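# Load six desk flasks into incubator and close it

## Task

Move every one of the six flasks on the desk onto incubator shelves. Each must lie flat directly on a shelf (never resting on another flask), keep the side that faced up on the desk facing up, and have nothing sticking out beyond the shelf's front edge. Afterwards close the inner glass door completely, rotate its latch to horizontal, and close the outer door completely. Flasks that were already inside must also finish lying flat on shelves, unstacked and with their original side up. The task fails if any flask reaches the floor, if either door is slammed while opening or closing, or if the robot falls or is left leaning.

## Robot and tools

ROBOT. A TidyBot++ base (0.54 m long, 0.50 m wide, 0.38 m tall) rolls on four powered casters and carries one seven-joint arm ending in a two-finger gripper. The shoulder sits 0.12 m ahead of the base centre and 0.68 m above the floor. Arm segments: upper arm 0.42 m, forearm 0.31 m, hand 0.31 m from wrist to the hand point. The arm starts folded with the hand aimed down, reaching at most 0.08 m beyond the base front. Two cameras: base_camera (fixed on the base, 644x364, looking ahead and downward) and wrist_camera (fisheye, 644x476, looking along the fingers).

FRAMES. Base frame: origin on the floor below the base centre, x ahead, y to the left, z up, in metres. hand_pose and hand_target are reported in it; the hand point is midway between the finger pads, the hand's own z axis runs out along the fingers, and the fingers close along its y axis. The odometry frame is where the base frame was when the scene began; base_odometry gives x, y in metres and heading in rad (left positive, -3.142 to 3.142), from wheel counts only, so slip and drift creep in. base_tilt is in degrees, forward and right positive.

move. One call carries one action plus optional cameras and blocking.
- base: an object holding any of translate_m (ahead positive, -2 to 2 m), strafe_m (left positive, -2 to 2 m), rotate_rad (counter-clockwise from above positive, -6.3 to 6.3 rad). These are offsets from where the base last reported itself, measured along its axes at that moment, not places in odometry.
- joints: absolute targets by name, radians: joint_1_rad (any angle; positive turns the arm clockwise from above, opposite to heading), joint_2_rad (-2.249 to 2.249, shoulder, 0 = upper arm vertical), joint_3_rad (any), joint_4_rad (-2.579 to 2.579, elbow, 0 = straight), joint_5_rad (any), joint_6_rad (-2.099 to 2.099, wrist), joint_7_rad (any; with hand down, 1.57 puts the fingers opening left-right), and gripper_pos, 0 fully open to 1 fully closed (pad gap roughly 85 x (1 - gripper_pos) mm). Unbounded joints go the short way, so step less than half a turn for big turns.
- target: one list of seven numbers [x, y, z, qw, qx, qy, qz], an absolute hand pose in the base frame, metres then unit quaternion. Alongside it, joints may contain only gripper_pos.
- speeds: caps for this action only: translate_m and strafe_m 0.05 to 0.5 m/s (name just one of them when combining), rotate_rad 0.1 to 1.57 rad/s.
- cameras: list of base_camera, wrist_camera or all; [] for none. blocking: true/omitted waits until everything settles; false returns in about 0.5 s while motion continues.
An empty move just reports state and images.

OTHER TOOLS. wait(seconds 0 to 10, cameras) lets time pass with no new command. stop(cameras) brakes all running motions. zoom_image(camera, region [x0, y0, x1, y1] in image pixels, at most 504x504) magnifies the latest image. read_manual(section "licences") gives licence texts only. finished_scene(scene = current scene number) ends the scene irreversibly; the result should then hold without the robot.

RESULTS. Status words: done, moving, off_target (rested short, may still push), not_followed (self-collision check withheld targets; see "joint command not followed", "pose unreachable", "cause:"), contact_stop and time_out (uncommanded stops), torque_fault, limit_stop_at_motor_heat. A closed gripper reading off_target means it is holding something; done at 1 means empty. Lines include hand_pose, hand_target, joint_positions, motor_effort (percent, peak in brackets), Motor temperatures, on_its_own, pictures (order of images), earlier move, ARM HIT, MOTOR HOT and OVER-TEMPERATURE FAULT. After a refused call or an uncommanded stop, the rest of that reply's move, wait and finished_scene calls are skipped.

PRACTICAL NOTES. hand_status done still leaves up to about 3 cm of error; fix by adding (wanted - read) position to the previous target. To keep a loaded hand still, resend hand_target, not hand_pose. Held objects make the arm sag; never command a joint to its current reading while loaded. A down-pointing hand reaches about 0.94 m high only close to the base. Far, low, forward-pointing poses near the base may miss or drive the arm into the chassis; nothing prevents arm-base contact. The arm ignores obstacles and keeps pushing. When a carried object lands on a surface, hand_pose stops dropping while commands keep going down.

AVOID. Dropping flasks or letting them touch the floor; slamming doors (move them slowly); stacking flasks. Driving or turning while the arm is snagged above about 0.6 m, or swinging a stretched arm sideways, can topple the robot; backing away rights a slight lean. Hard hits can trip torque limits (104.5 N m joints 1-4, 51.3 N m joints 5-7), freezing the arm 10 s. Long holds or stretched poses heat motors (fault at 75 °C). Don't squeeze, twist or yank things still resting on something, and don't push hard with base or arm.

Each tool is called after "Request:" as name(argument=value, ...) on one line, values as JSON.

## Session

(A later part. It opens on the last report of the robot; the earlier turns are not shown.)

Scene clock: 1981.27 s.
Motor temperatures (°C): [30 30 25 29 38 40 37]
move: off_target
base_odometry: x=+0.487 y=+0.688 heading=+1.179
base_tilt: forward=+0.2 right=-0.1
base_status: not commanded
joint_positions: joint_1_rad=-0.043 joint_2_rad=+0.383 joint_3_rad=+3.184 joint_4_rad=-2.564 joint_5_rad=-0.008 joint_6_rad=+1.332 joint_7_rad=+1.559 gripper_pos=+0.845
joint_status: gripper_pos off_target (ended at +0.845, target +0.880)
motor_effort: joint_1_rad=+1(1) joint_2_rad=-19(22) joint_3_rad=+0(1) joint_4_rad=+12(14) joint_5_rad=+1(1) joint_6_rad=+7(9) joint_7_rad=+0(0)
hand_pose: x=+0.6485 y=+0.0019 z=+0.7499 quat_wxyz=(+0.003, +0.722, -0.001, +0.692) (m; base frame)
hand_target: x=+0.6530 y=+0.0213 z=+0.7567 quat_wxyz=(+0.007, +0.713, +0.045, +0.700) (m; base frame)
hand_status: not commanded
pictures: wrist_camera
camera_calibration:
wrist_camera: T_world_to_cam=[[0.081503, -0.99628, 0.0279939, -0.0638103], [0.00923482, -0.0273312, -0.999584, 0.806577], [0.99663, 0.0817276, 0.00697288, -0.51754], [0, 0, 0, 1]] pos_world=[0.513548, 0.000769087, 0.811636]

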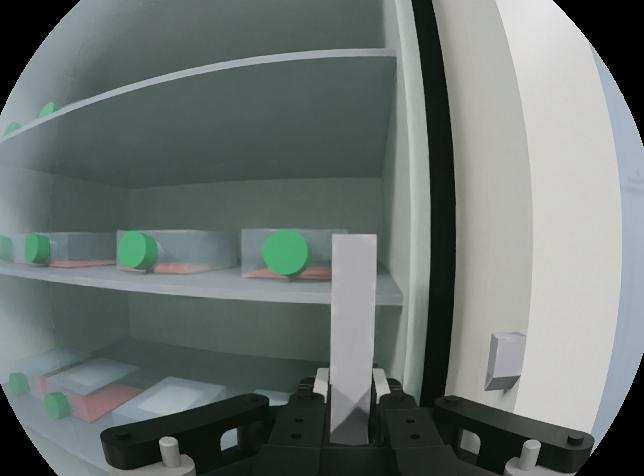

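Request:
move(joints={"joint_7_rad": 2.1}, cameras=["wrist_camera"])

Request:
move(joints={"joint_7_rad": 2.6}, cameras=["wrist_camera"])

Request:
move(joints={"joint_7_rad": 3.0}, cameras=["wrist_camera"])

Scene clock: 1985.90 s.
Motor temperatures (°C): [30 30 25 29 38 40 37]
move: done
base_odometry: x=+0.487 y=+0.688 heading=+1.179
base_tilt: forward=+0.2 right=-0.1
base_status: not commanded
joint_positions: joint_1_rad=-0.036 joint_2_rad=+0.382 joint_3_rad=+3.184 joint_4_rad=-2.564 joint_5_rad=-0.008 joint_6_rad=+1.332 joint_7_rad=+2.031 gripper_pos=+0.845
joint_status: all done
motor_effort: joint_1_rad=-4(5) joint_2_rad=-15(19) joint_3_rad=-3(5) joint_4_rad=+14(15) joint_5_rad=+6(7) joint_6_rad=+5(8) joint_7_rad=+1(1)
hand_pose: x=+0.6484 y=-0.0019 z=+0.7506 quat_wxyz=(+0.167, +0.703, +0.165, +0.672) (m; base frame)
hand_target: x=+0.6530 y=+0.0213 z=+0.7567 quat_wxyz=(+0.173, +0.681, +0.214, +0.678) (m; base frame)
hand_status: not commanded
pictures: wrist_camera
camera_calibration:
wrist_camera: T_world_to_cam=[[0.0948366, -0.873868, 0.476824, -0.412923], [0.0101862, -0.478106, -0.878243, 0.714688], [0.995441, 0.0881467, -0.0364406, -0.483752], [0, 0, 0, 1]] pos_world=[0.513426, 0.0234978, 0.806933]

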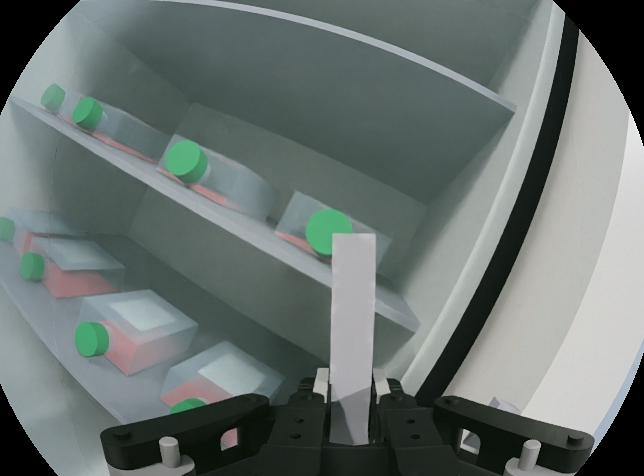

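Scene clock: 1987.13 s.
Motor temperatures (°C): [30 30 25 29 38 40 37]
move: done
base_odometry: x=+0.487 y=+0.688 heading=+1.179
base_tilt: forward=+0.3 right=-0.2
base_status: not commanded
joint_positions: joint_1_rad=-0.026 joint_2_rad=+0.380 joint_3_rad=+3.185 joint_4_rad=-2.564 joint_5_rad=-0.008 joint_6_rad=+1.334 joint_7_rad=+2.527 gripper_pos=+0.845
joint_status: all done
motor_effort: joint_1_rad=-6(6) joint_2_rad=-14(16) joint_3_rad=-5(6) joint_4_rad=+12(14) joint_5_rad=+8(9) joint_6_rad=+4(5) joint_7_rad=+1(2)
hand_pose: x=+0.6482 y=-0.0073 z=+0.7521 quat_wxyz=(+0.330, +0.641, +0.329, +0.610) (m; base frame)
hand_target: x=+0.6530 y=+0.0213 z=+0.7567 quat_wxyz=(+0.335, +0.607, +0.375, +0.615) (m; base frame)
hand_status: not commanded
pictures: wrist_camera
camera_calibration:
wrist_camera: T_world_to_cam=[[0.105505, -0.541426, 0.834102, -0.691528], [0.0129435, -0.837965, -0.545571, 0.458679], [0.994334, 0.0683569, -0.0814019, -0.448609], [0, 0, 0, 1]] pos_world=[0.51309, 0.0406111, 0.790529]

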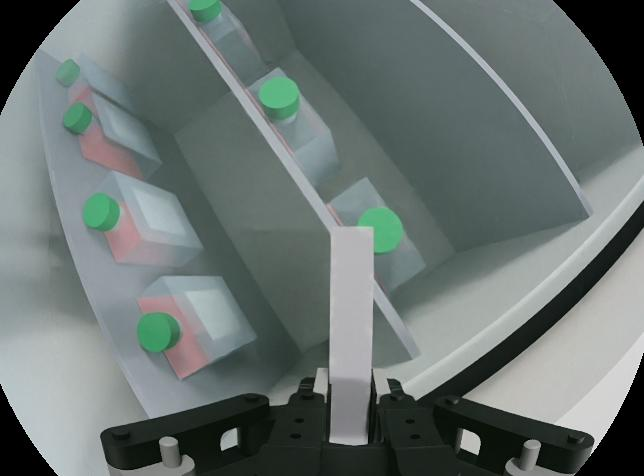

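Scene clock: 1988.30 s.
Motor temperatures (°C): [30 30 25 29 38 40 37]
move: done
base_odometry: x=+0.487 y=+0.688 heading=+1.179
base_tilt: forward=+0.3 right=-0.1
base_status: not commanded
joint_positions: joint_1_rad=-0.024 joint_2_rad=+0.375 joint_3_rad=+3.187 joint_4_rad=-2.564 joint_5_rad=-0.008 joint_6_rad=+1.339 joint_7_rad=+2.937 gripper_pos=+0.845
joint_status: all done
motor_effort: joint_1_rad=-6(7) joint_2_rad=-14(15) joint_3_rad=-6(8) joint_4_rad=+10(12) joint_5_rad=+7(9) joint_6_rad=+3(4) joint_7_rad=+0(2)
hand_pose: x=+0.6480 y=-0.0098 z=+0.7563 quat_wxyz=(+0.451, +0.559, +0.449, +0.531) (m; base frame)
hand_target: x=+0.6530 y=+0.0213 z=+0.7567 quat_wxyz=(+0.451, +0.521, +0.489, +0.536) (m; base frame)
hand_status: not commanded
pictures: wrist_camera
camera_calibration:
wrist_camera: T_world_to_cam=[[0.108663, -0.16256, 0.980697, -0.805535], [0.0216412, -0.985918, -0.165823, 0.164678], [0.993843, 0.0392422, -0.103615, -0.431101], [0, 0, 0, 1]] pos_world=[0.512414, 0.0483291, 0.772625]

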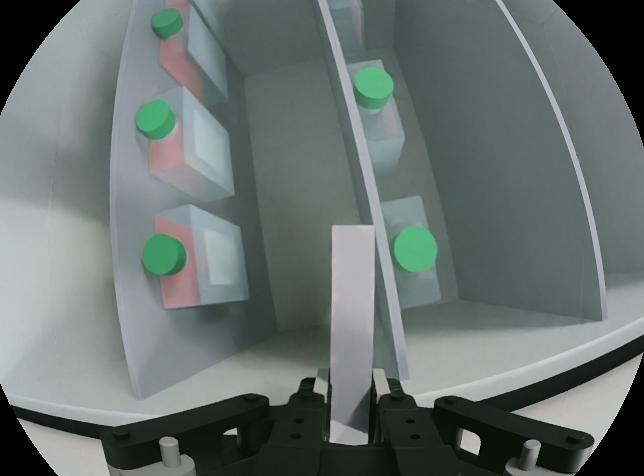

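Request:
move(joints={"joint_7_rad": 3.19}, cameras=["wrist_camera"])

Scene clock: 1990.53 s.
Motor temperatures (°C): [30 30 25 29 38 40 37]
move: done
base_odometry: x=+0.487 y=+0.688 heading=+1.179
base_tilt: forward=+0.3 right=-0.1
base_status: not commanded
joint_positions: joint_1_rad=-0.024 joint_2_rad=+0.373 joint_3_rad=+3.188 joint_4_rad=-2.564 joint_5_rad=-0.008 joint_6_rad=+1.342 joint_7_rad=+3.139 gripper_pos=+0.845
joint_status: all done
motor_effort: joint_1_rad=-7(7) joint_2_rad=-15(15) joint_3_rad=-5(7) joint_4_rad=+10(10) joint_5_rad=+7(8) joint_6_rad=+3(4) joint_7_rad=+2(3)
hand_pose: x=+0.6479 y=-0.0100 z=+0.7586 quat_wxyz=(+0.504, +0.509, +0.502, +0.484) (m; base frame)
hand_target: x=+0.6530 y=+0.0213 z=+0.7567 quat_wxyz=(+0.500, +0.472, +0.536, +0.490) (m; base frame)
hand_status: not commanded
pictures: wrist_camera
camera_calibration:
wrist_camera: T_world_to_cam=[[0.10888, 0.0385356, 0.993308, -0.815579], [0.0264032, -0.999008, 0.0358626, 0.00866228], [0.993704, 0.0223218, -0.109789, -0.42613], [0, 0, 0, 1]] pos_world=[0.512018, 0.0495945, 0.763025]

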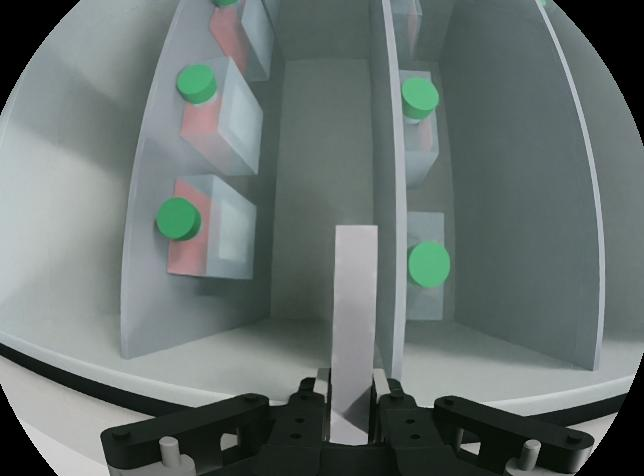

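Request:
move(joints={"gripper_pos": 0.5}, cameras=["wrist_camera"])

Request:
move(base={"translate_m": -0.2}, speeds={"translate_m": 0.15}, cameras=["wrist_camera"])

Request:
move(joints={"joint_7_rad": 1.62}, cameras=["wrist_camera"])

Scene clock: 1994.57 s.
Motor temperatures (°C): [30 30 25 29 38 40 37]
move: done
base_odometry: x=+0.487 y=+0.688 heading=+1.179
base_tilt: forward=+0.3 right=-0.1
base_status: not commanded
joint_positions: joint_1_rad=-0.043 joint_2_rad=+0.391 joint_3_rad=+3.184 joint_4_rad=-2.563 joint_5_rad=+0.012 joint_6_rad=+1.342 joint_7_rad=+3.143 gripper_pos=+0.500
joint_status: all done
motor_effort: joint_1_rad=+0(7) joint_2_rad=-21(23) joint_3_rad=+0(5) joint_4_rad=+9(10) joint_5_rad=+0(7) joint_6_rad=+9(9) joint_7_rad=+0(3)
hand_pose: x=+0.6495 y=+0.0082 z=+0.7493 quat_wxyz=(+0.491, +0.501, +0.519, +0.489) (m; base frame)
hand_target: x=+0.6530 y=+0.0213 z=+0.7567 quat_wxyz=(+0.500, +0.472, +0.536, +0.490) (m; base frame)
hand_status: not commanded
pictures: wrist_camera
camera_calibration:
wrist_camera: T_world_to_cam=[[0.124369, 0.0505178, 0.990949, -0.815604], [0.0695351, -0.996691, 0.0420835, -0.00560815], [0.989797, 0.0636719, -0.127471, -0.413732], [0, 0, 0, 1]] pos_world=[0.511336, 0.061956, 0.75572]

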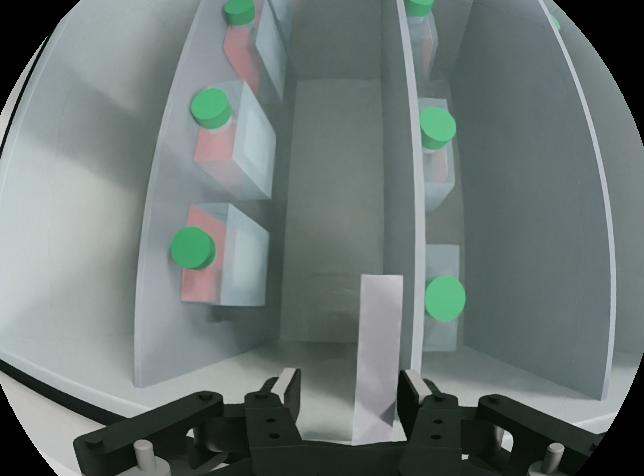

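Scene clock: 1996.57 s.
Motor temperatures (°C): [30 30 25 29 38 40 37]
move: done
base_odometry: x=+0.410 y=+0.503 heading=+1.179
base_tilt: forward=+0.3 right=-0.1
base_status: done
joint_positions: joint_1_rad=-0.043 joint_2_rad=+0.391 joint_3_rad=+3.184 joint_4_rad=-2.560 joint_5_rad=+0.012 joint_6_rad=+1.342 joint_7_rad=+3.143 gripper_pos=+0.500
joint_status: not commanded
motor_effort: joint_1_rad=+0(1) joint_2_rad=-22(24) joint_3_rad=+0(2) joint_4_rad=+9(11) joint_5_rad=+0(1) joint_6_rad=+8(9) joint_7_rad=+0(1)
hand_pose: x=+0.6502 y=+0.0082 z=+0.7501 quat_wxyz=(+0.492, +0.500, +0.518, +0.489) (m; base frame)
hand_target: x=+0.6530 y=+0.0213 z=+0.7567 quat_wxyz=(+0.500, +0.472, +0.536, +0.490) (m; base frame)
hand_status: not commanded
pictures: wrist_camera
camera_calibration:
wrist_camera: T_world_to_cam=[[0.122255, 0.0505633, 0.99121, -0.815304], [0.0695468, -0.996683, 0.0422646, -0.00582032], [0.990059, 0.0637685, -0.125366, -0.416081], [0, 0, 0, 1]] pos_world=[0.512024, 0.0619562, 0.756221]

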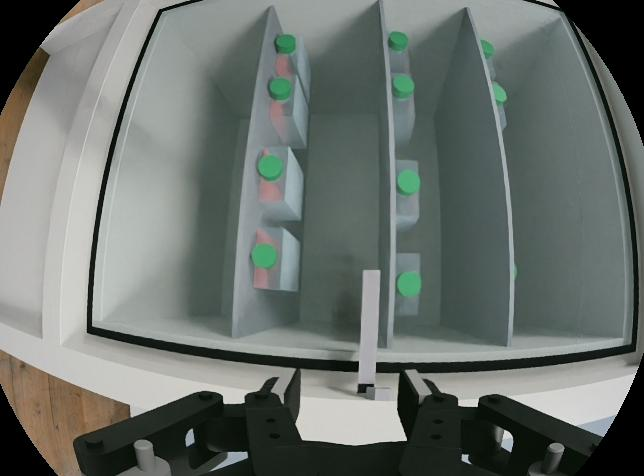

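Scene clock: 1998.70 s.
Motor temperatures (°C): [30 30 25 29 38 40 37]
move: done
base_odometry: x=+0.410 y=+0.503 heading=+1.179
base_tilt: forward=+0.3 right=-0.1
base_status: not commanded
joint_positions: joint_1_rad=-0.043 joint_2_rad=+0.391 joint_3_rad=+3.184 joint_4_rad=-2.560 joint_5_rad=+0.012 joint_6_rad=+1.342 joint_7_rad=+1.682 gripper_pos=+0.500
joint_status: all done
motor_effort: joint_1_rad=+0(1) joint_2_rad=-22(22) joint_3_rad=+0(2) joint_4_rad=+9(10) joint_5_rad=+0(1) joint_6_rad=+9(9) joint_7_rad=+0(1)
hand_pose: x=+0.6502 y=+0.0082 z=+0.7501 quat_wxyz=(+0.040, +0.719, +0.052, +0.692) (m; base frame)
hand_target: x=+0.6530 y=+0.0213 z=+0.7567 quat_wxyz=(+0.007, +0.713, +0.045, +0.700) (m; base frame)
hand_status: not commanded
pictures: wrist_camera
camera_calibration:
wrist_camera: T_world_to_cam=[[0.105727, -0.982363, 0.154224, -0.168232], [0.0174899, -0.153232, -0.988035, 0.793929], [0.994241, 0.10716, 0.000980625, -0.513953], [0, 0, 0, 1]] pos_world=[0.514894, 0.0114654, 0.810879]

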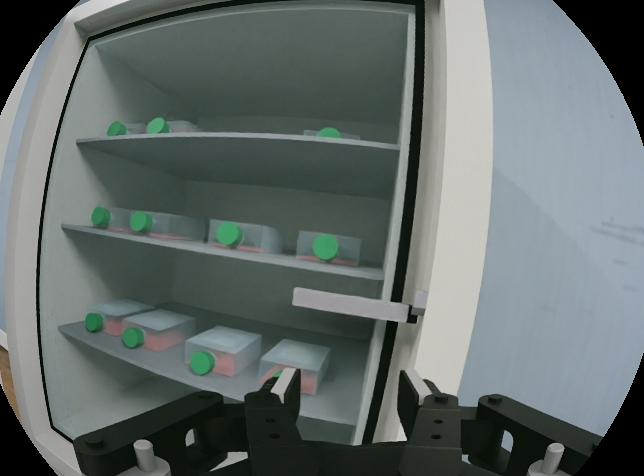

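Request:
move(joints={"joint_7_rad": 1.5, "gripper_pos": 0.3}, cameras=["wrist_camera"])

Request:
zoom_image(camera="wrist_camera", region=[240, 200, 460, 360])

Scene clock: 2001.70 s.
Motor temperatures (°C): [30 30 25 29 38 40 37]
move: done
base_odometry: x=+0.410 y=+0.503 heading=+1.179
base_tilt: forward=+0.2 right=-0.1
base_status: not commanded
joint_positions: joint_1_rad=-0.043 joint_2_rad=+0.391 joint_3_rad=+3.184 joint_4_rad=-2.560 joint_5_rad=+0.012 joint_6_rad=+1.342 joint_7_rad=+1.545 gripper_pos=+0.300
joint_status: all done
motor_effort: joint_1_rad=+0(0) joint_2_rad=-22(22) joint_3_rad=+1(2) joint_4_rad=+10(10) joint_5_rad=+1(1) joint_6_rad=+8(9) joint_7_rad=+0(0)
hand_pose: x=+0.6502 y=+0.0082 z=+0.7501 quat_wxyz=(-0.008, +0.720, +0.003, +0.693) (m; base frame)
hand_target: x=+0.6530 y=+0.0213 z=+0.7567 quat_wxyz=(-0.035, +0.714, +0.003, +0.699) (m; base frame)
hand_status: not commanded
pictures: wrist_camera
camera_calibration:
wrist_camera: T_world_to_cam=[[0.100702, -0.994749, 0.0182824, -0.0629261], [0.0149973, -0.016856, -0.999745, 0.803213], [0.994804, 0.100951, 0.0132211, -0.523393], [0, 0, 0, 1]] pos_world=[0.514964, 0.00378007, 0.811078]

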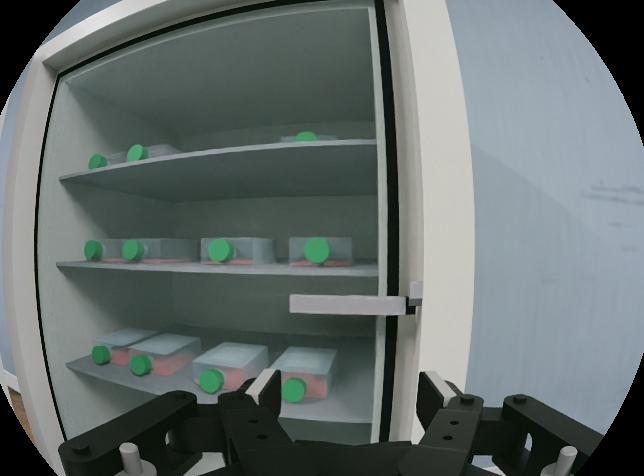

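Scaled by 2.291.

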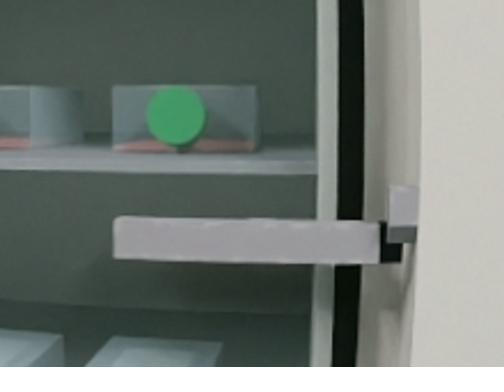

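Request:
move(base={"translate_m": -0.55}, speeds={"translate_m": 0.35}, cameras=[])

Request:
move(base={"strafe_m": 0.9}, speeds={"strafe_m": 0.35}, joints={"joint_1_rad": -0.044, "joint_2_rad": -0.315, "joint_3_rad": 3.18, "joint_4_rad": -2.4, "joint_5_rad": 0.0, "joint_6_rad": 0.6, "joint_7_rad": 0.02, "gripper_pos": 1.0})

Scene clock: 2021.33 s.
Motor temperatures (°C): [30 30 25 29 38 40 37]
move: done
base_odometry: x=+0.200 y=-0.005 heading=+1.179
base_tilt: forward=+0.2 right=-0.1
base_status: done
joint_positions: joint_1_rad=-0.043 joint_2_rad=+0.391 joint_3_rad=+3.184 joint_4_rad=-2.559 joint_5_rad=+0.012 joint_6_rad=+1.342 joint_7_rad=+1.545 gripper_pos=+0.300
joint_status: not commanded
motor_effort: joint_1_rad=+0(1) joint_2_rad=-22(24) joint_3_rad=+0(2) joint_4_rad=+9(11) joint_5_rad=+0(1) joint_6_rad=+9(9) joint_7_rad=+0(1)
hand_pose: x=+0.6506 y=+0.0082 z=+0.7505 quat_wxyz=(-0.008, +0.720, +0.003, +0.694) (m; base frame)
hand_target: x=+0.6530 y=+0.0213 z=+0.7567 quat_wxyz=(-0.035, +0.714, +0.003, +0.699) (m; base frame)
hand_status: not commanded
pictures: none
No camera images: "cameras" was empty.

Scene clock: 2024.93 s.
Motor temperatures (°C): [30 30 25 29 38 40 37]
move: done
base_odometry: x=-0.632 y=+0.338 heading=+1.180
base_tilt: forward=+0.2 right=-0.2
base_status: done
joint_positions: joint_1_rad=-0.042 joint_2_rad=-0.294 joint_3_rad=+3.184 joint_4_rad=-2.422 joint_5_rad=+0.012 joint_6_rad=+0.657 joint_7_rad=+0.085 gripper_pos=+0.999
joint_status: all done
motor_effort: joint_1_rad=+0(4) joint_2_rad=-8(24) joint_3_rad=+0(3) joint_4_rad=+20(21) joint_5_rad=+1(2) joint_6_rad=+8(10) joint_7_rad=+0(1)
hand_pose: x=+0.5740 y=+0.0014 z=+0.9494 quat_wxyz=(-0.505, +0.496, -0.452, +0.543) (m; base frame)
hand_target: x=+0.5730 y=+0.0015 z=+0.9540 quat_wxyz=(-0.521, +0.482, -0.475, +0.521) (m; base frame)
hand_status: not commanded
pictures: base_camera, wrist_camera
camera_calibration:
wrist_camera: T_world_to_cam=[[0.184166, -0.109463, -0.976781, 0.829899], [0.0549582, 0.993371, -0.10096, 0.125834], [0.981358, -0.0350888, 0.188961, -0.608475], [0, 0, 0, 1]] pos_world=[0.437377, -0.0555076, 0.938312]

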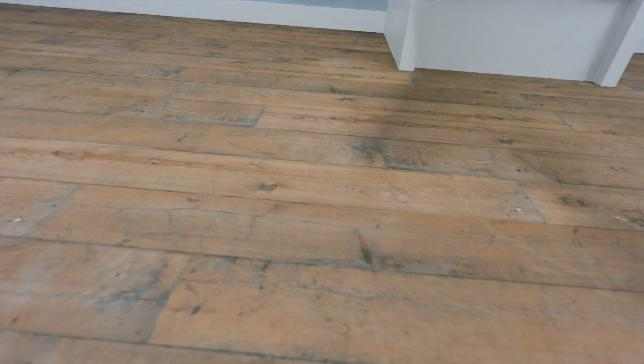

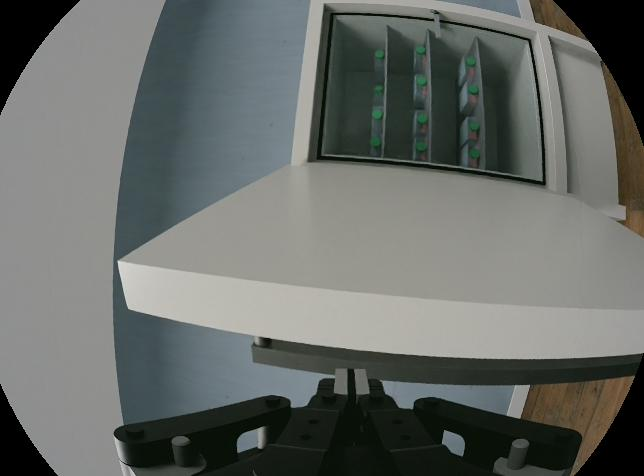

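Request:
move(base={"strafe_m": 0.11}, speeds={"strafe_m": 0.2}, joints={"joint_6_rad": 0.5}, cameras=["wrist_camera"])

Request:
move(base={"translate_m": 0.15}, speeds={"translate_m": 0.2}, cameras=["wrist_camera"])

Scene clock: 2032.57 s.
Motor temperatures (°C): [30 30 25 29 38 40 37]
move: done
base_odometry: x=-0.734 y=+0.380 heading=+1.180
base_tilt: forward=+0.3 right=-0.1
base_status: done
joint_positions: joint_1_rad=-0.042 joint_2_rad=-0.296 joint_3_rad=+3.184 joint_4_rad=-2.416 joint_5_rad=+0.012 joint_6_rad=+0.542 joint_7_rad=+0.084 gripper_pos=+0.999
joint_status: all done
motor_effort: joint_1_rad=+0(1) joint_2_rad=-8(10) joint_3_rad=+0(2) joint_4_rad=+20(22) joint_5_rad=+1(1) joint_6_rad=+8(10) joint_7_rad=+0(1)
hand_pose: x=+0.5762 y=+0.0015 z=+0.9181 quat_wxyz=(-0.479, +0.524, -0.479, +0.516) (m; base frame)
hand_target: x=+0.5741 y=+0.0019 z=+0.9229 quat_wxyz=(-0.496, +0.508, -0.500, +0.497) (m; base frame)
hand_status: not commanded
pictures: wrist_camera
camera_calibration:
wrist_camera: T_world_to_cam=[[0.0787439, -0.10996, -0.990812, 0.872589], [0.0435945, 0.993327, -0.106774, 0.13441], [0.995941, -0.0347862, 0.0830121, -0.515918], [0, 0, 0, 1]] pos_world=[0.439253, -0.0555106, 0.921751]

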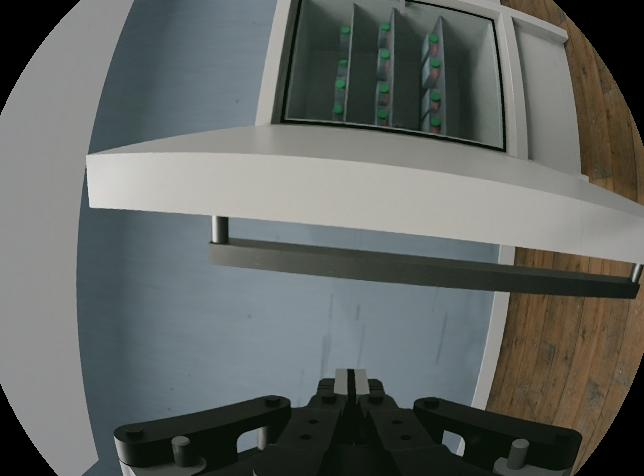

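Scene clock: 2034.07 s.
Motor temperatures (°C): [30 30 25 29 38 40 37]
move: done
base_odometry: x=-0.677 y=+0.519 heading=+1.180
base_tilt: forward=+0.3 right=-0.2
base_status: done
joint_positions: joint_1_rad=-0.042 joint_2_rad=-0.301 joint_3_rad=+3.184 joint_4_rad=-2.416 joint_5_rad=+0.012 joint_6_rad=+0.542 joint_7_rad=+0.084 gripper_pos=+0.999
joint_status: not commanded
motor_effort: joint_1_rad=+0(0) joint_2_rad=-8(10) joint_3_rad=+0(1) joint_4_rad=+20(21) joint_5_rad=+1(1) joint_6_rad=+8(9) joint_7_rad=+0(1)
hand_pose: x=+0.5752 y=+0.0014 z=+0.9202 quat_wxyz=(-0.481, +0.523, -0.477, +0.517) (m; base frame)
hand_target: x=+0.5741 y=+0.0019 z=+0.9229 quat_wxyz=(-0.496, +0.508, -0.500, +0.497) (m; base frame)
hand_status: not commanded
pictures: wrist_camera
camera_calibration:
wrist_camera: T_world_to_cam=[[0.08333, -0.109769, -0.990458, 0.871836], [0.0440734, 0.993348, -0.106381, 0.134045], [0.995547, -0.0347881, 0.0876136, -0.51905], [0, 0, 0, 1]] pos_world=[0.438181, -0.0555094, 0.923252]

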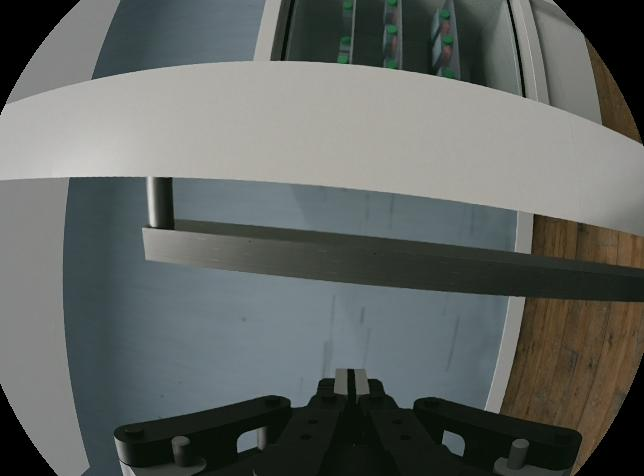

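Request:
move(base={"translate_m": 0.1}, speeds={"translate_m": 0.15}, cameras=["wrist_camera"])

Request:
move(base={"strafe_m": -0.05}, speeds={"strafe_m": 0.08}, cameras=["wrist_camera"])

Scene clock: 2055.13 s.
Motor temperatures (°C): [29 30 25 29 38 40 37]
move: done
base_odometry: x=-0.639 y=+0.612 heading=+1.180
base_tilt: forward=+0.2 right=-0.1
base_status: done
joint_positions: joint_1_rad=-0.042 joint_2_rad=-0.304 joint_3_rad=+3.184 joint_4_rad=-2.415 joint_5_rad=+0.012 joint_6_rad=+0.542 joint_7_rad=+0.084 gripper_pos=+0.999
joint_status: not commanded
motor_effort: joint_1_rad=+0(1) joint_2_rad=-7(11) joint_3_rad=+1(1) joint_4_rad=+20(21) joint_5_rad=+0(1) joint_6_rad=+8(9) joint_7_rad=+0(1)
hand_pose: x=+0.5744 y=+0.0014 z=+0.9218 quat_wxyz=(-0.482, +0.522, -0.477, +0.518) (m; base frame)
hand_target: x=+0.5741 y=+0.0019 z=+0.9229 quat_wxyz=(-0.496, +0.508, -0.500, +0.497) (m; base frame)
hand_status: not commanded
pictures: wrist_camera
camera_calibration:
wrist_camera: T_world_to_cam=[[0.0867191, -0.109634, -0.990182, 0.871261], [0.0444257, 0.993363, -0.106095, 0.133778], [0.995242, -0.0347891, 0.0910141, -0.521379], [0, 0, 0, 1]] pos_world=[0.437401, -0.0555086, 0.924353]

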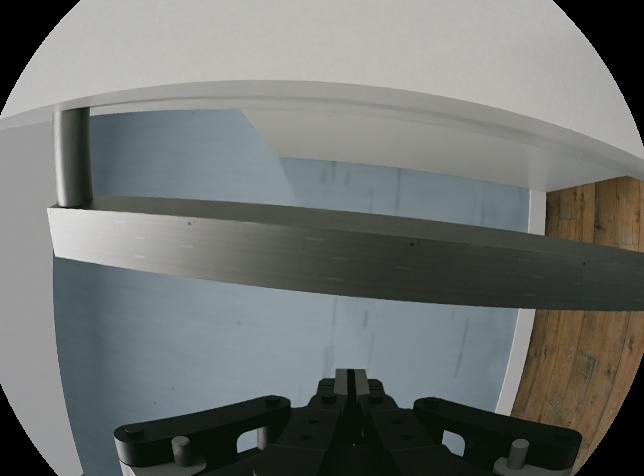

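Scene clock: 2056.30 s.
Motor temperatures (°C): [29 30 25 29 38 40 37]
move: done
base_odometry: x=-0.593 y=+0.593 heading=+1.180
base_tilt: forward=+0.3 right=-0.2
base_status: done
joint_positions: joint_1_rad=-0.046 joint_2_rad=-0.304 joint_3_rad=+3.179 joint_4_rad=-2.415 joint_5_rad=+0.012 joint_6_rad=+0.542 joint_7_rad=+0.084 gripper_pos=+0.999
joint_status: not commanded
motor_effort: joint_1_rad=+0(6) joint_2_rad=-8(9) joint_3_rad=+0(5) joint_4_rad=+20(21) joint_5_rad=+1(3) joint_6_rad=+9(9) joint_7_rad=+0(1)
hand_pose: x=+0.5744 y=+0.0052 z=+0.9219 quat_wxyz=(-0.483, +0.524, -0.474, +0.517) (m; base frame)
hand_target: x=+0.5741 y=+0.0019 z=+0.9229 quat_wxyz=(-0.496, +0.508, -0.500, +0.497) (m; base frame)
hand_status: not commanded
pictures: wrist_camera
camera_calibration:
wrist_camera: T_world_to_cam=[[0.0876322, -0.109941, -0.990067, 0.871099], [0.0367337, 0.993572, -0.107079, 0.13538], [0.995475, -0.0269853, 0.0911074, -0.52147], [0, 0, 0, 1]] pos_world=[0.437801, -0.0528121, 0.924453]

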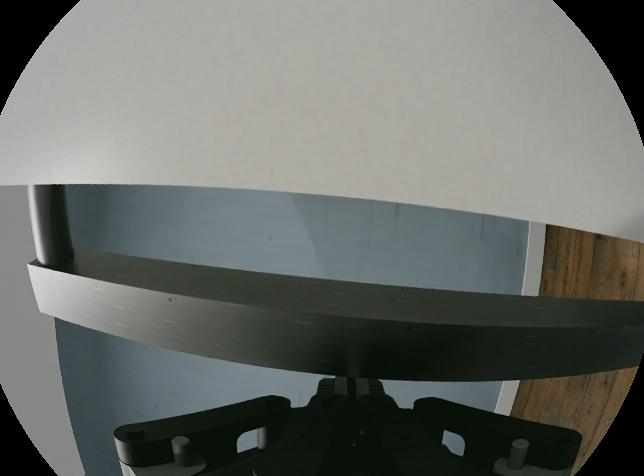

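Request:
move(base={"translate_m": -0.03, "strafe_m": -0.085}, speeds={"strafe_m": 0.12}, cameras=["wrist_camera"])

Request:
move(base={"translate_m": -0.005, "strafe_m": -0.085}, speeds={"strafe_m": 0.12}, cameras=["wrist_camera"])

Scene clock: 2061.60 s.
Motor temperatures (°C): [29 30 25 29 38 40 37]
move: done
base_odometry: x=-0.525 y=+0.533 heading=+1.181
base_tilt: forward=+0.3 right=-0.1
base_status: done
joint_positions: joint_1_rad=-0.059 joint_2_rad=-0.319 joint_3_rad=+3.166 joint_4_rad=-2.426 joint_5_rad=+0.012 joint_6_rad=+0.540 joint_7_rad=+0.083 gripper_pos=+0.999
joint_status: not commanded
motor_effort: joint_1_rad=+3(7) joint_2_rad=-5(11) joint_3_rad=+3(8) joint_4_rad=+23(27) joint_5_rad=-1(3) joint_6_rad=+9(10) joint_7_rad=+0(1)
hand_pose: x=+0.5684 y=+0.0175 z=+0.9221 quat_wxyz=(-0.490, +0.530, -0.466, +0.512) (m; base frame)
hand_target: x=+0.5741 y=+0.0019 z=+0.9229 quat_wxyz=(-0.496, +0.508, -0.500, +0.497) (m; base frame)
hand_status: not commanded
pictures: wrist_camera
camera_calibration:
wrist_camera: T_world_to_cam=[[0.0937702, -0.11052, -0.989441, 0.869107], [0.0118111, 0.993873, -0.109895, 0.140116], [0.995524, -0.00138145, 0.0945011, -0.518795], [0, 0, 0, 1]] pos_world=[0.433321, -0.0439212, 0.924354]

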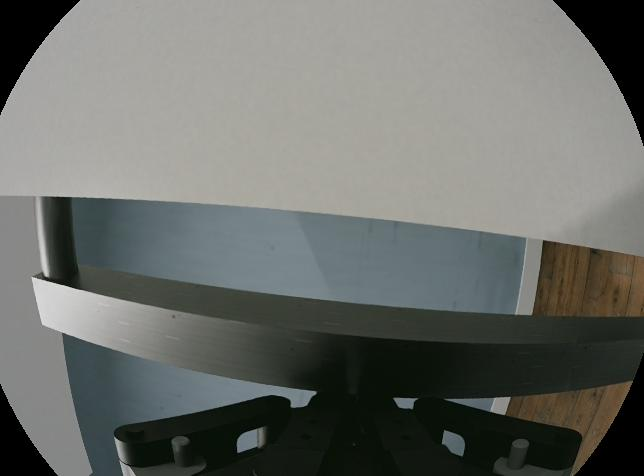

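Scene clock: 2062.93 s.
Motor temperatures (°C): [29 30 25 29 38 40 37]
move: done
base_odometry: x=-0.449 y=+0.496 heading=+1.181
base_tilt: forward=+0.2 right=-0.1
base_status: done
joint_positions: joint_1_rad=-0.093 joint_2_rad=-0.359 joint_3_rad=+3.129 joint_4_rad=-2.456 joint_5_rad=+0.012 joint_6_rad=+0.540 joint_7_rad=+0.082 gripper_pos=+0.999
joint_status: not commanded
motor_effort: joint_1_rad=+10(13) joint_2_rad=+4(6) joint_3_rad=+11(14) joint_4_rad=+29(32) joint_5_rad=-5(6) joint_6_rad=+10(11) joint_7_rad=+1(1)
hand_pose: x=+0.5512 y=+0.0497 z=+0.9217 quat_wxyz=(-0.507, +0.545, -0.443, +0.500) (m; base frame)
hand_target: x=+0.5741 y=+0.0019 z=+0.9229 quat_wxyz=(-0.496, +0.508, -0.500, +0.497) (m; base frame)
hand_status: not commanded
pictures: wrist_camera
camera_calibration:
wrist_camera: T_world_to_cam=[[0.111112, -0.113202, -0.98734, 0.862565], [-0.0554092, 0.99124, -0.119885, 0.154678], [0.992262, 0.0680283, 0.103866, -0.511912], [0, 0, 0, 1]] pos_world=[0.420681, -0.0208546, 0.923358]

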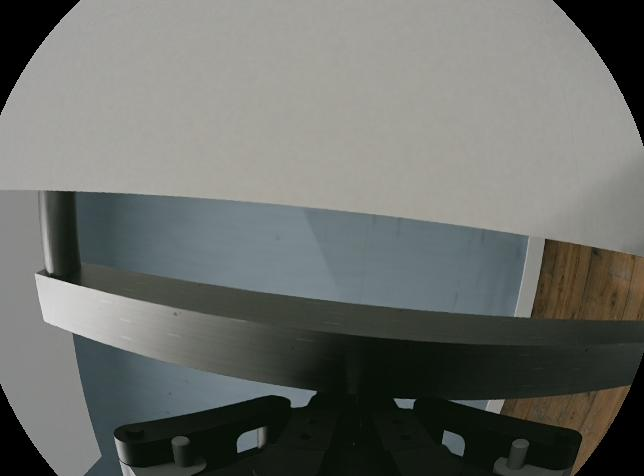

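Request:
move(base={"translate_m": -0.04}, speeds={"translate_m": 0.1}, cameras=["wrist_camera"])

Scene clock: 2066.00 s.
Motor temperatures (°C): [29 30 25 29 38 40 37]
move: done
base_odometry: x=-0.464 y=+0.459 heading=+1.181
base_tilt: forward=+0.3 right=-0.2
base_status: done
joint_positions: joint_1_rad=-0.055 joint_2_rad=-0.319 joint_3_rad=+3.166 joint_4_rad=-2.416 joint_5_rad=+0.012 joint_6_rad=+0.540 joint_7_rad=+0.082 gripper_pos=+0.999
joint_status: not commanded
motor_effort: joint_1_rad=+0(9) joint_2_rad=-7(9) joint_3_rad=+0(11) joint_4_rad=+20(28) joint_5_rad=+1(5) joint_6_rad=+8(11) joint_7_rad=+0(1)
hand_pose: x=+0.5702 y=+0.0156 z=+0.9281 quat_wxyz=(-0.492, +0.526, -0.465, +0.515) (m; base frame)
hand_target: x=+0.5741 y=+0.0019 z=+0.9229 quat_wxyz=(-0.496, +0.508, -0.500, +0.497) (m; base frame)
hand_status: not commanded
pictures: wrist_camera
camera_calibration:
wrist_camera: T_world_to_cam=[[0.103146, -0.109099, -0.988665, 0.86854], [0.0171115, 0.994014, -0.107904, 0.137828], [0.994519, -0.00578771, 0.104395, -0.529627], [0, 0, 0, 1]] pos_world=[0.434779, -0.0453119, 0.928858]

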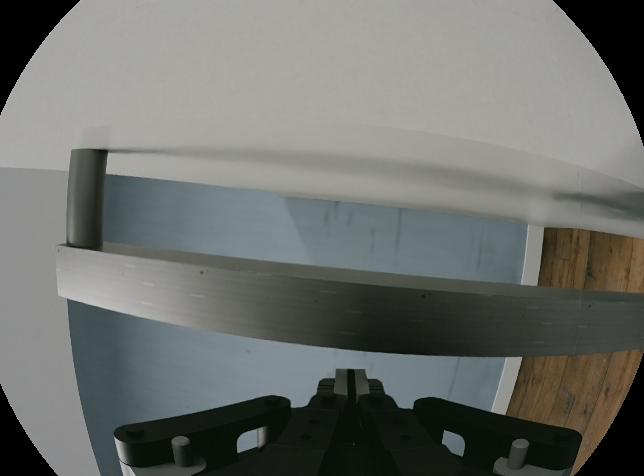

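Request:
move(base={"translate_m": -0.13, "strafe_m": 0.02}, speeds={"translate_m": 0.2}, cameras=[])

Request:
move(joints={"joint_7_rad": 3.14, "joint_1_rad": -0.044}, cameras=["wrist_camera"])

Scene clock: 2070.80 s.
Motor temperatures (°C): [29 30 25 29 38 40 37]
move: done
base_odometry: x=-0.532 y=+0.346 heading=+1.181
base_tilt: forward=+0.3 right=-0.1
base_status: done
joint_positions: joint_1_rad=-0.055 joint_2_rad=-0.318 joint_3_rad=+3.166 joint_4_rad=-2.415 joint_5_rad=+0.012 joint_6_rad=+0.540 joint_7_rad=+0.082 gripper_pos=+0.999
joint_status: not commanded
motor_effort: joint_1_rad=+0(1) joint_2_rad=-7(10) joint_3_rad=+0(1) joint_4_rad=+20(21) joint_5_rad=+1(1) joint_6_rad=+8(9) joint_7_rad=+0(1)
hand_pose: x=+0.5706 y=+0.0156 z=+0.9275 quat_wxyz=(-0.491, +0.526, -0.466, +0.515) (m; base frame)
hand_target: x=+0.5741 y=+0.0019 z=+0.9229 quat_wxyz=(-0.496, +0.508, -0.500, +0.497) (m; base frame)
hand_status: not commanded
pictures: none
No camera images: "cameras" was empty.

Scene clock: 2074.20 s.
Motor temperatures (°C): [29 30 25 29 38 40 37]
move: done
base_odometry: x=-0.532 y=+0.346 heading=+1.181
base_tilt: forward=+0.3 right=-0.2
base_status: not commanded
joint_positions: joint_1_rad=-0.055 joint_2_rad=-0.318 joint_3_rad=+3.166 joint_4_rad=-2.415 joint_5_rad=+0.012 joint_6_rad=+0.540 joint_7_rad=+3.077 gripper_pos=+0.999
joint_status: all done
motor_effort: joint_1_rad=+0(2) joint_2_rad=-7(8) joint_3_rad=-1(1) joint_4_rad=+21(21) joint_5_rad=+0(1) joint_6_rad=+8(9) joint_7_rad=+0(1)
hand_pose: x=+0.5706 y=+0.0156 z=+0.9275 quat_wxyz=(+0.478, +0.503, +0.491, +0.528) (m; base frame)
hand_target: x=+0.5741 y=+0.0019 z=+0.9229 quat_wxyz=(+0.491, +0.505, +0.502, +0.502) (m; base frame)
hand_status: not commanded
pictures: wrist_camera
camera_calibration:
wrist_camera: T_world_to_cam=[[0.073556, -0.0299415, 0.996842, -0.957882], [0.0908617, -0.995191, -0.0365966, 0.0605732], [0.993143, 0.0932666, -0.0704817, -0.368627], [0, 0, 0, 1]] pos_world=[0.431053, 0.065982, 0.931092]

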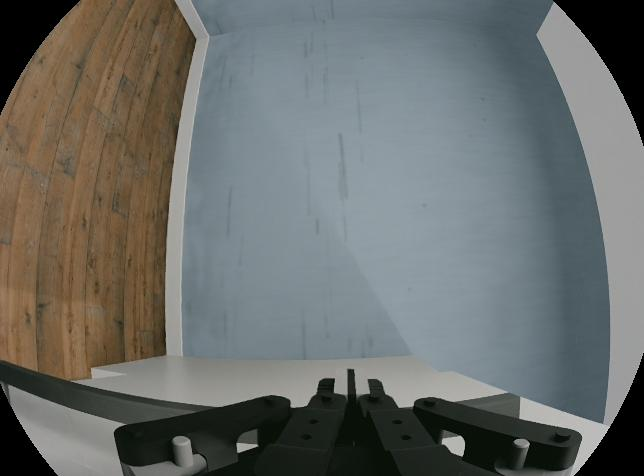

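Request:
move(base={"translate_m": 0.195}, speeds={"translate_m": 0.15}, cameras=["wrist_camera"])

Scene clock: 2080.87 s.
Motor temperatures (°C): [29 30 25 29 38 40 37]
move: done
base_odometry: x=-0.458 y=+0.526 heading=+1.181
base_tilt: forward=+0.3 right=-0.1
base_status: done
joint_positions: joint_1_rad=-0.055 joint_2_rad=-0.317 joint_3_rad=+3.166 joint_4_rad=-2.415 joint_5_rad=+0.012 joint_6_rad=+0.540 joint_7_rad=+3.077 gripper_pos=+0.999
joint_status: not commanded
motor_effort: joint_1_rad=+0(1) joint_2_rad=-7(10) joint_3_rad=+0(1) joint_4_rad=+21(21) joint_5_rad=+0(1) joint_6_rad=+9(9) joint_7_rad=+0(0)
hand_pose: x=+0.5708 y=+0.0157 z=+0.9271 quat_wxyz=(+0.477, +0.503, +0.491, +0.527) (m; base frame)
hand_target: x=+0.5741 y=+0.0019 z=+0.9229 quat_wxyz=(+0.491, +0.505, +0.502, +0.502) (m; base frame)
hand_status: not commanded
pictures: wrist_camera
camera_calibration:
wrist_camera: T_world_to_cam=[[0.0743549, -0.0298647, 0.996785, -0.957994], [0.0908419, -0.995193, -0.0365933, 0.0605534], [0.993086, 0.0932707, -0.0712845, -0.368072], [0, 0, 0, 1]] pos_world=[0.431258, 0.0659825, 0.930891]

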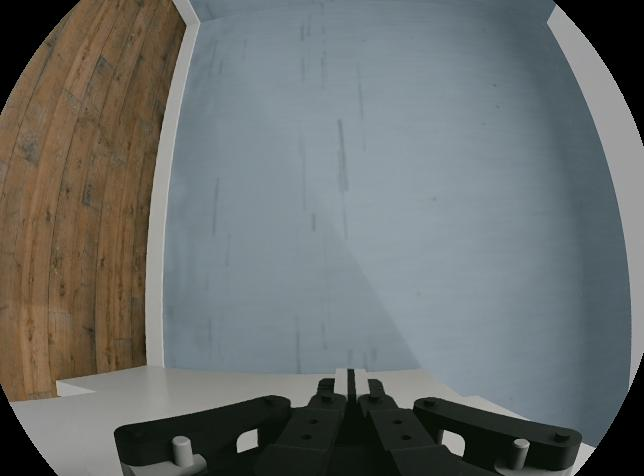

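Request:
move(base={"translate_m": -0.013, "strafe_m": -0.106}, speeds={"strafe_m": 0.12}, cameras=["wrist_camera"])

Request:
move(base={"translate_m": -0.013, "strafe_m": -0.106}, speeds={"strafe_m": 0.12}, cameras=["wrist_camera"])

Scene clock: 2091.20 s.
Motor temperatures (°C): [29 30 25 29 38 40 37]
move: done
base_odometry: x=-0.364 y=+0.474 heading=+1.182
base_tilt: forward=+0.3 right=-0.1
base_status: done
joint_positions: joint_1_rad=-0.055 joint_2_rad=-0.317 joint_3_rad=+3.167 joint_4_rad=-2.415 joint_5_rad=+0.012 joint_6_rad=+0.540 joint_7_rad=+3.079 gripper_pos=+0.999
joint_status: not commanded
motor_effort: joint_1_rad=+0(9) joint_2_rad=-7(8) joint_3_rad=+0(8) joint_4_rad=+21(22) joint_5_rad=+0(4) joint_6_rad=+8(9) joint_7_rad=+0(1)
hand_pose: x=+0.5708 y=+0.0154 z=+0.9271 quat_wxyz=(+0.478, +0.503, +0.491, +0.527) (m; base frame)
hand_target: x=+0.5741 y=+0.0019 z=+0.9229 quat_wxyz=(+0.491, +0.505, +0.502, +0.502) (m; base frame)
hand_status: not commanded
pictures: wrist_camera
camera_calibration:
wrist_camera: T_world_to_cam=[[0.0744324, -0.0287904, 0.99681, -0.958036], [0.0904053, -0.995272, -0.0354966, 0.0595207], [0.99312, 0.092759, -0.0714777, -0.367962], [0, 0, 0, 1]] pos_world=[0.431358, 0.0657888, 0.930792]

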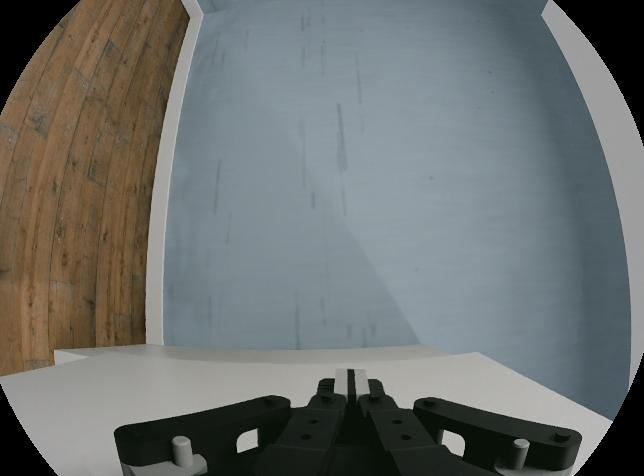

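Scene clock: 2092.70 s.
Motor temperatures (°C): [29 30 25 29 38 40 37]
move: done
base_odometry: x=-0.271 y=+0.422 heading=+1.182
base_tilt: forward=+0.3 right=-0.2
base_status: done
joint_positions: joint_1_rad=-0.055 joint_2_rad=-0.317 joint_3_rad=+3.168 joint_4_rad=-2.415 joint_5_rad=+0.012 joint_6_rad=+0.539 joint_7_rad=+3.079 gripper_pos=+0.999
joint_status: not commanded
motor_effort: joint_1_rad=+0(6) joint_2_rad=-7(10) joint_3_rad=+1(8) joint_4_rad=+20(21) joint_5_rad=+1(3) joint_6_rad=+8(9) joint_7_rad=+0(1)
hand_pose: x=+0.5709 y=+0.0151 z=+0.9270 quat_wxyz=(+0.478, +0.503, +0.491, +0.527) (m; base frame)
hand_target: x=+0.5741 y=+0.0019 z=+0.9229 quat_wxyz=(+0.491, +0.505, +0.502, +0.502) (m; base frame)
hand_status: not commanded
pictures: wrist_camera
camera_calibration:
wrist_camera: T_world_to_cam=[[0.0746417, -0.0280044, 0.996817, -0.958091], [0.089855, -0.99535, -0.0346915, 0.0588158], [0.993154, 0.0921584, -0.0717783, -0.367647], [0, 0, 0, 1]] pos_world=[0.431359, 0.0655935, 0.930693]

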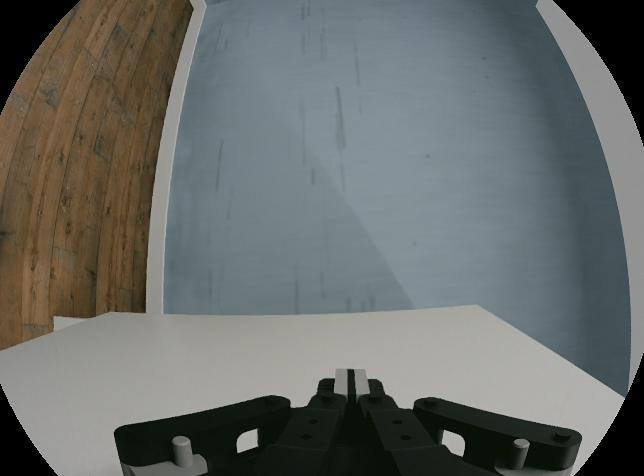

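Request:
move(base={"translate_m": 0.063, "strafe_m": -0.17}, speeds={"strafe_m": 0.13}, cameras=["wrist_camera"])

Request:
move(base={"translate_m": 0.116, "strafe_m": -0.151}, speeds={"strafe_m": 0.13}, cameras=["wrist_camera"])

Scene clock: 2096.80 s.
Motor temperatures (°C): [29 30 25 29 38 40 37]
move: done
base_odometry: x=-0.090 y=+0.416 heading=+1.182
base_tilt: forward=+0.3 right=-0.1
base_status: done
joint_positions: joint_1_rad=-0.041 joint_2_rad=-0.315 joint_3_rad=+3.183 joint_4_rad=-2.405 joint_5_rad=+0.012 joint_6_rad=+0.539 joint_7_rad=+3.081 gripper_pos=+0.999
joint_status: not commanded
motor_effort: joint_1_rad=+0(8) joint_2_rad=-7(10) joint_3_rad=+0(10) joint_4_rad=+20(30) joint_5_rad=+0(5) joint_6_rad=+8(10) joint_7_rad=+0(1)
hand_pose: x=+0.5734 y=+0.0012 z=+0.9319 quat_wxyz=(+0.486, +0.509, +0.481, +0.522) (m; base frame)
hand_target: x=+0.5741 y=+0.0019 z=+0.9229 quat_wxyz=(+0.491, +0.505, +0.502, +0.502) (m; base frame)
hand_status: not commanded
pictures: wrist_camera
camera_calibration:
wrist_camera: T_world_to_cam=[[0.066236, -0.0333816, 0.997245, -0.959101], [0.0620693, -0.997367, -0.0375083, 0.0634553], [0.995872, 0.0643827, -0.0639896, -0.377362], [0, 0, 0, 1]] pos_world=[0.435392, 0.0555674, 0.934692]

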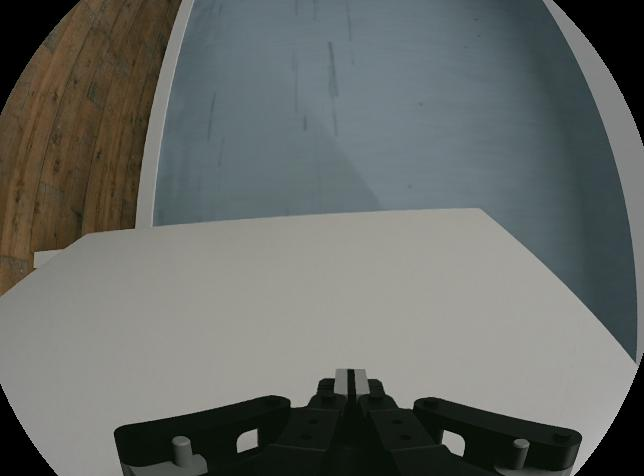

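Scene clock: 2098.90 s.
Motor temperatures (°C): [29 30 25 29 38 40 37]
move: done
base_odometry: x=+0.094 y=+0.466 heading=+1.182
base_tilt: forward=+0.2 right=-0.2
base_status: done
joint_positions: joint_1_rad=-0.047 joint_2_rad=-0.315 joint_3_rad=+3.178 joint_4_rad=-2.405 joint_5_rad=+0.012 joint_6_rad=+0.539 joint_7_rad=+3.081 gripper_pos=+0.999
joint_status: not commanded
motor_effort: joint_1_rad=+0(5) joint_2_rad=-7(9) joint_3_rad=-1(6) joint_4_rad=+21(23) joint_5_rad=+0(3) joint_6_rad=+9(9) joint_7_rad=+0(1)
hand_pose: x=+0.5733 y=+0.0057 z=+0.9318 quat_wxyz=(+0.484, +0.506, +0.484, +0.524) (m; base frame)
hand_target: x=+0.5741 y=+0.0019 z=+0.9229 quat_wxyz=(+0.491, +0.505, +0.502, +0.502) (m; base frame)
hand_status: not commanded
pictures: wrist_camera
camera_calibration:
wrist_camera: T_world_to_cam=[[0.0665403, -0.0315778, 0.997284, -0.95913], [0.0710499, -0.996812, -0.0363034, 0.0616252], [0.995251, 0.0732726, -0.0640845, -0.377149], [0, 0, 0, 1]] pos_world=[0.4348, 0.0587762, 0.934593]

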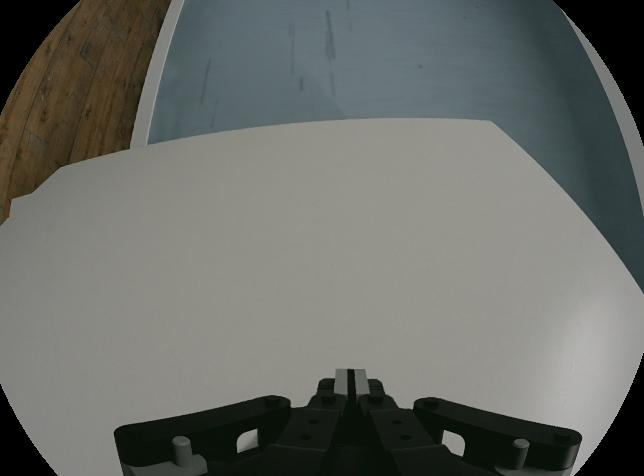

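Request:
move(base={"translate_m": 0.148, "strafe_m": -0.122}, speeds={"translate_m": 0.13}, cameras=["wrist_camera"])

Request:
move(base={"translate_m": 0.1, "strafe_m": -0.045}, speeds={"translate_m": 0.12}, cameras=["wrist_camera"])

Scene clock: 2103.07 s.
Motor temperatures (°C): [29 30 25 29 38 40 37]
move: done
base_odometry: x=+0.263 y=+0.556 heading=+1.182
base_tilt: forward=+0.2 right=-0.2
base_status: done
joint_positions: joint_1_rad=-0.052 joint_2_rad=-0.318 joint_3_rad=+3.172 joint_4_rad=-2.408 joint_5_rad=+0.012 joint_6_rad=+0.539 joint_7_rad=+3.081 gripper_pos=+0.999
joint_status: not commanded
motor_effort: joint_1_rad=+0(6) joint_2_rad=-7(10) joint_3_rad=+0(6) joint_4_rad=+20(24) joint_5_rad=+0(3) joint_6_rad=+8(9) joint_7_rad=+0(1)
hand_pose: x=+0.5719 y=+0.0116 z=+0.9318 quat_wxyz=(+0.482, +0.502, +0.488, +0.527) (m; base frame)
hand_target: x=+0.5741 y=+0.0019 z=+0.9229 quat_wxyz=(+0.491, +0.505, +0.502, +0.502) (m; base frame)
hand_status: not commanded
pictures: wrist_camera
camera_calibration:
wrist_camera: T_world_to_cam=[[0.0661254, -0.028534, 0.997403, -0.958788], [0.0832315, -0.99595, -0.0340104, 0.0585922], [0.994334, 0.0852643, -0.0634827, -0.376414], [0, 0, 0, 1]] pos_world=[0.432805, 0.0630916, 0.934395]

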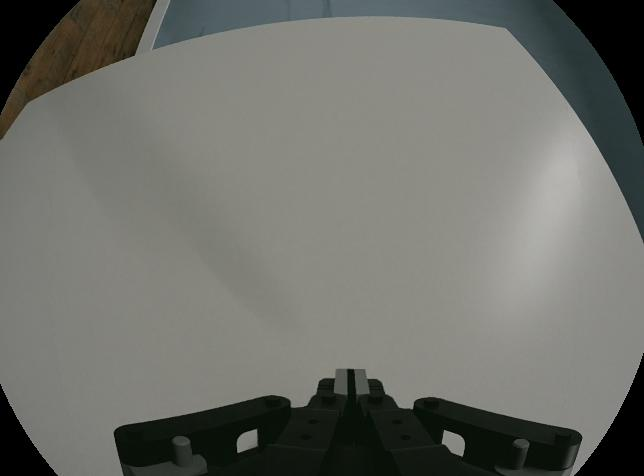

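Scene clock: 2104.57 s.
Motor temperatures (°C): [29 30 25 29 38 40 37]
move: done
base_odometry: x=+0.343 y=+0.632 heading=+1.182
base_tilt: forward=+0.3 right=-0.1
base_status: done
joint_positions: joint_1_rad=-0.053 joint_2_rad=-0.319 joint_3_rad=+3.171 joint_4_rad=-2.410 joint_5_rad=+0.012 joint_6_rad=+0.539 joint_7_rad=+3.081 gripper_pos=+0.999
joint_status: not commanded
motor_effort: joint_1_rad=+0(4) joint_2_rad=-8(10) joint_3_rad=-1(4) joint_4_rad=+21(27) joint_5_rad=+0(2) joint_6_rad=+8(9) joint_7_rad=+0(1)
hand_pose: x=+0.5712 y=+0.0120 z=+0.9312 quat_wxyz=(+0.481, +0.502, +0.488, +0.527) (m; base frame)
hand_target: x=+0.5741 y=+0.0019 z=+0.9229 quat_wxyz=(+0.491, +0.505, +0.502, +0.502) (m; base frame)
hand_status: not commanded
pictures: wrist_camera
camera_calibration:
wrist_camera: T_world_to_cam=[[0.0670425, -0.0283986, 0.997346, -0.958579], [0.084005, -0.995885, -0.0340039, 0.0585964], [0.994207, 0.0860617, -0.064381, -0.374839], [0, 0, 0, 1]] pos_world=[0.432011, 0.0633923, 0.933895]

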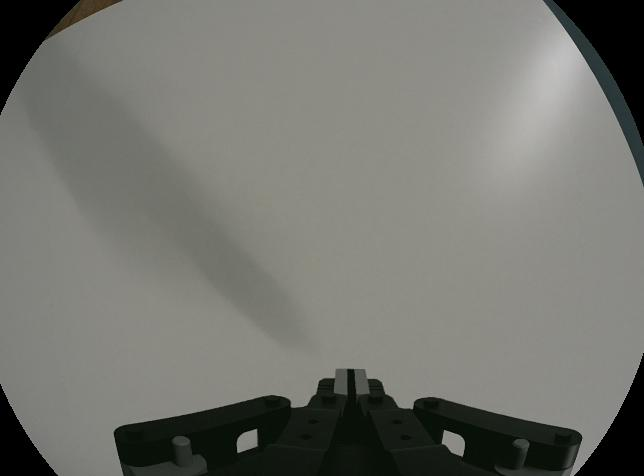

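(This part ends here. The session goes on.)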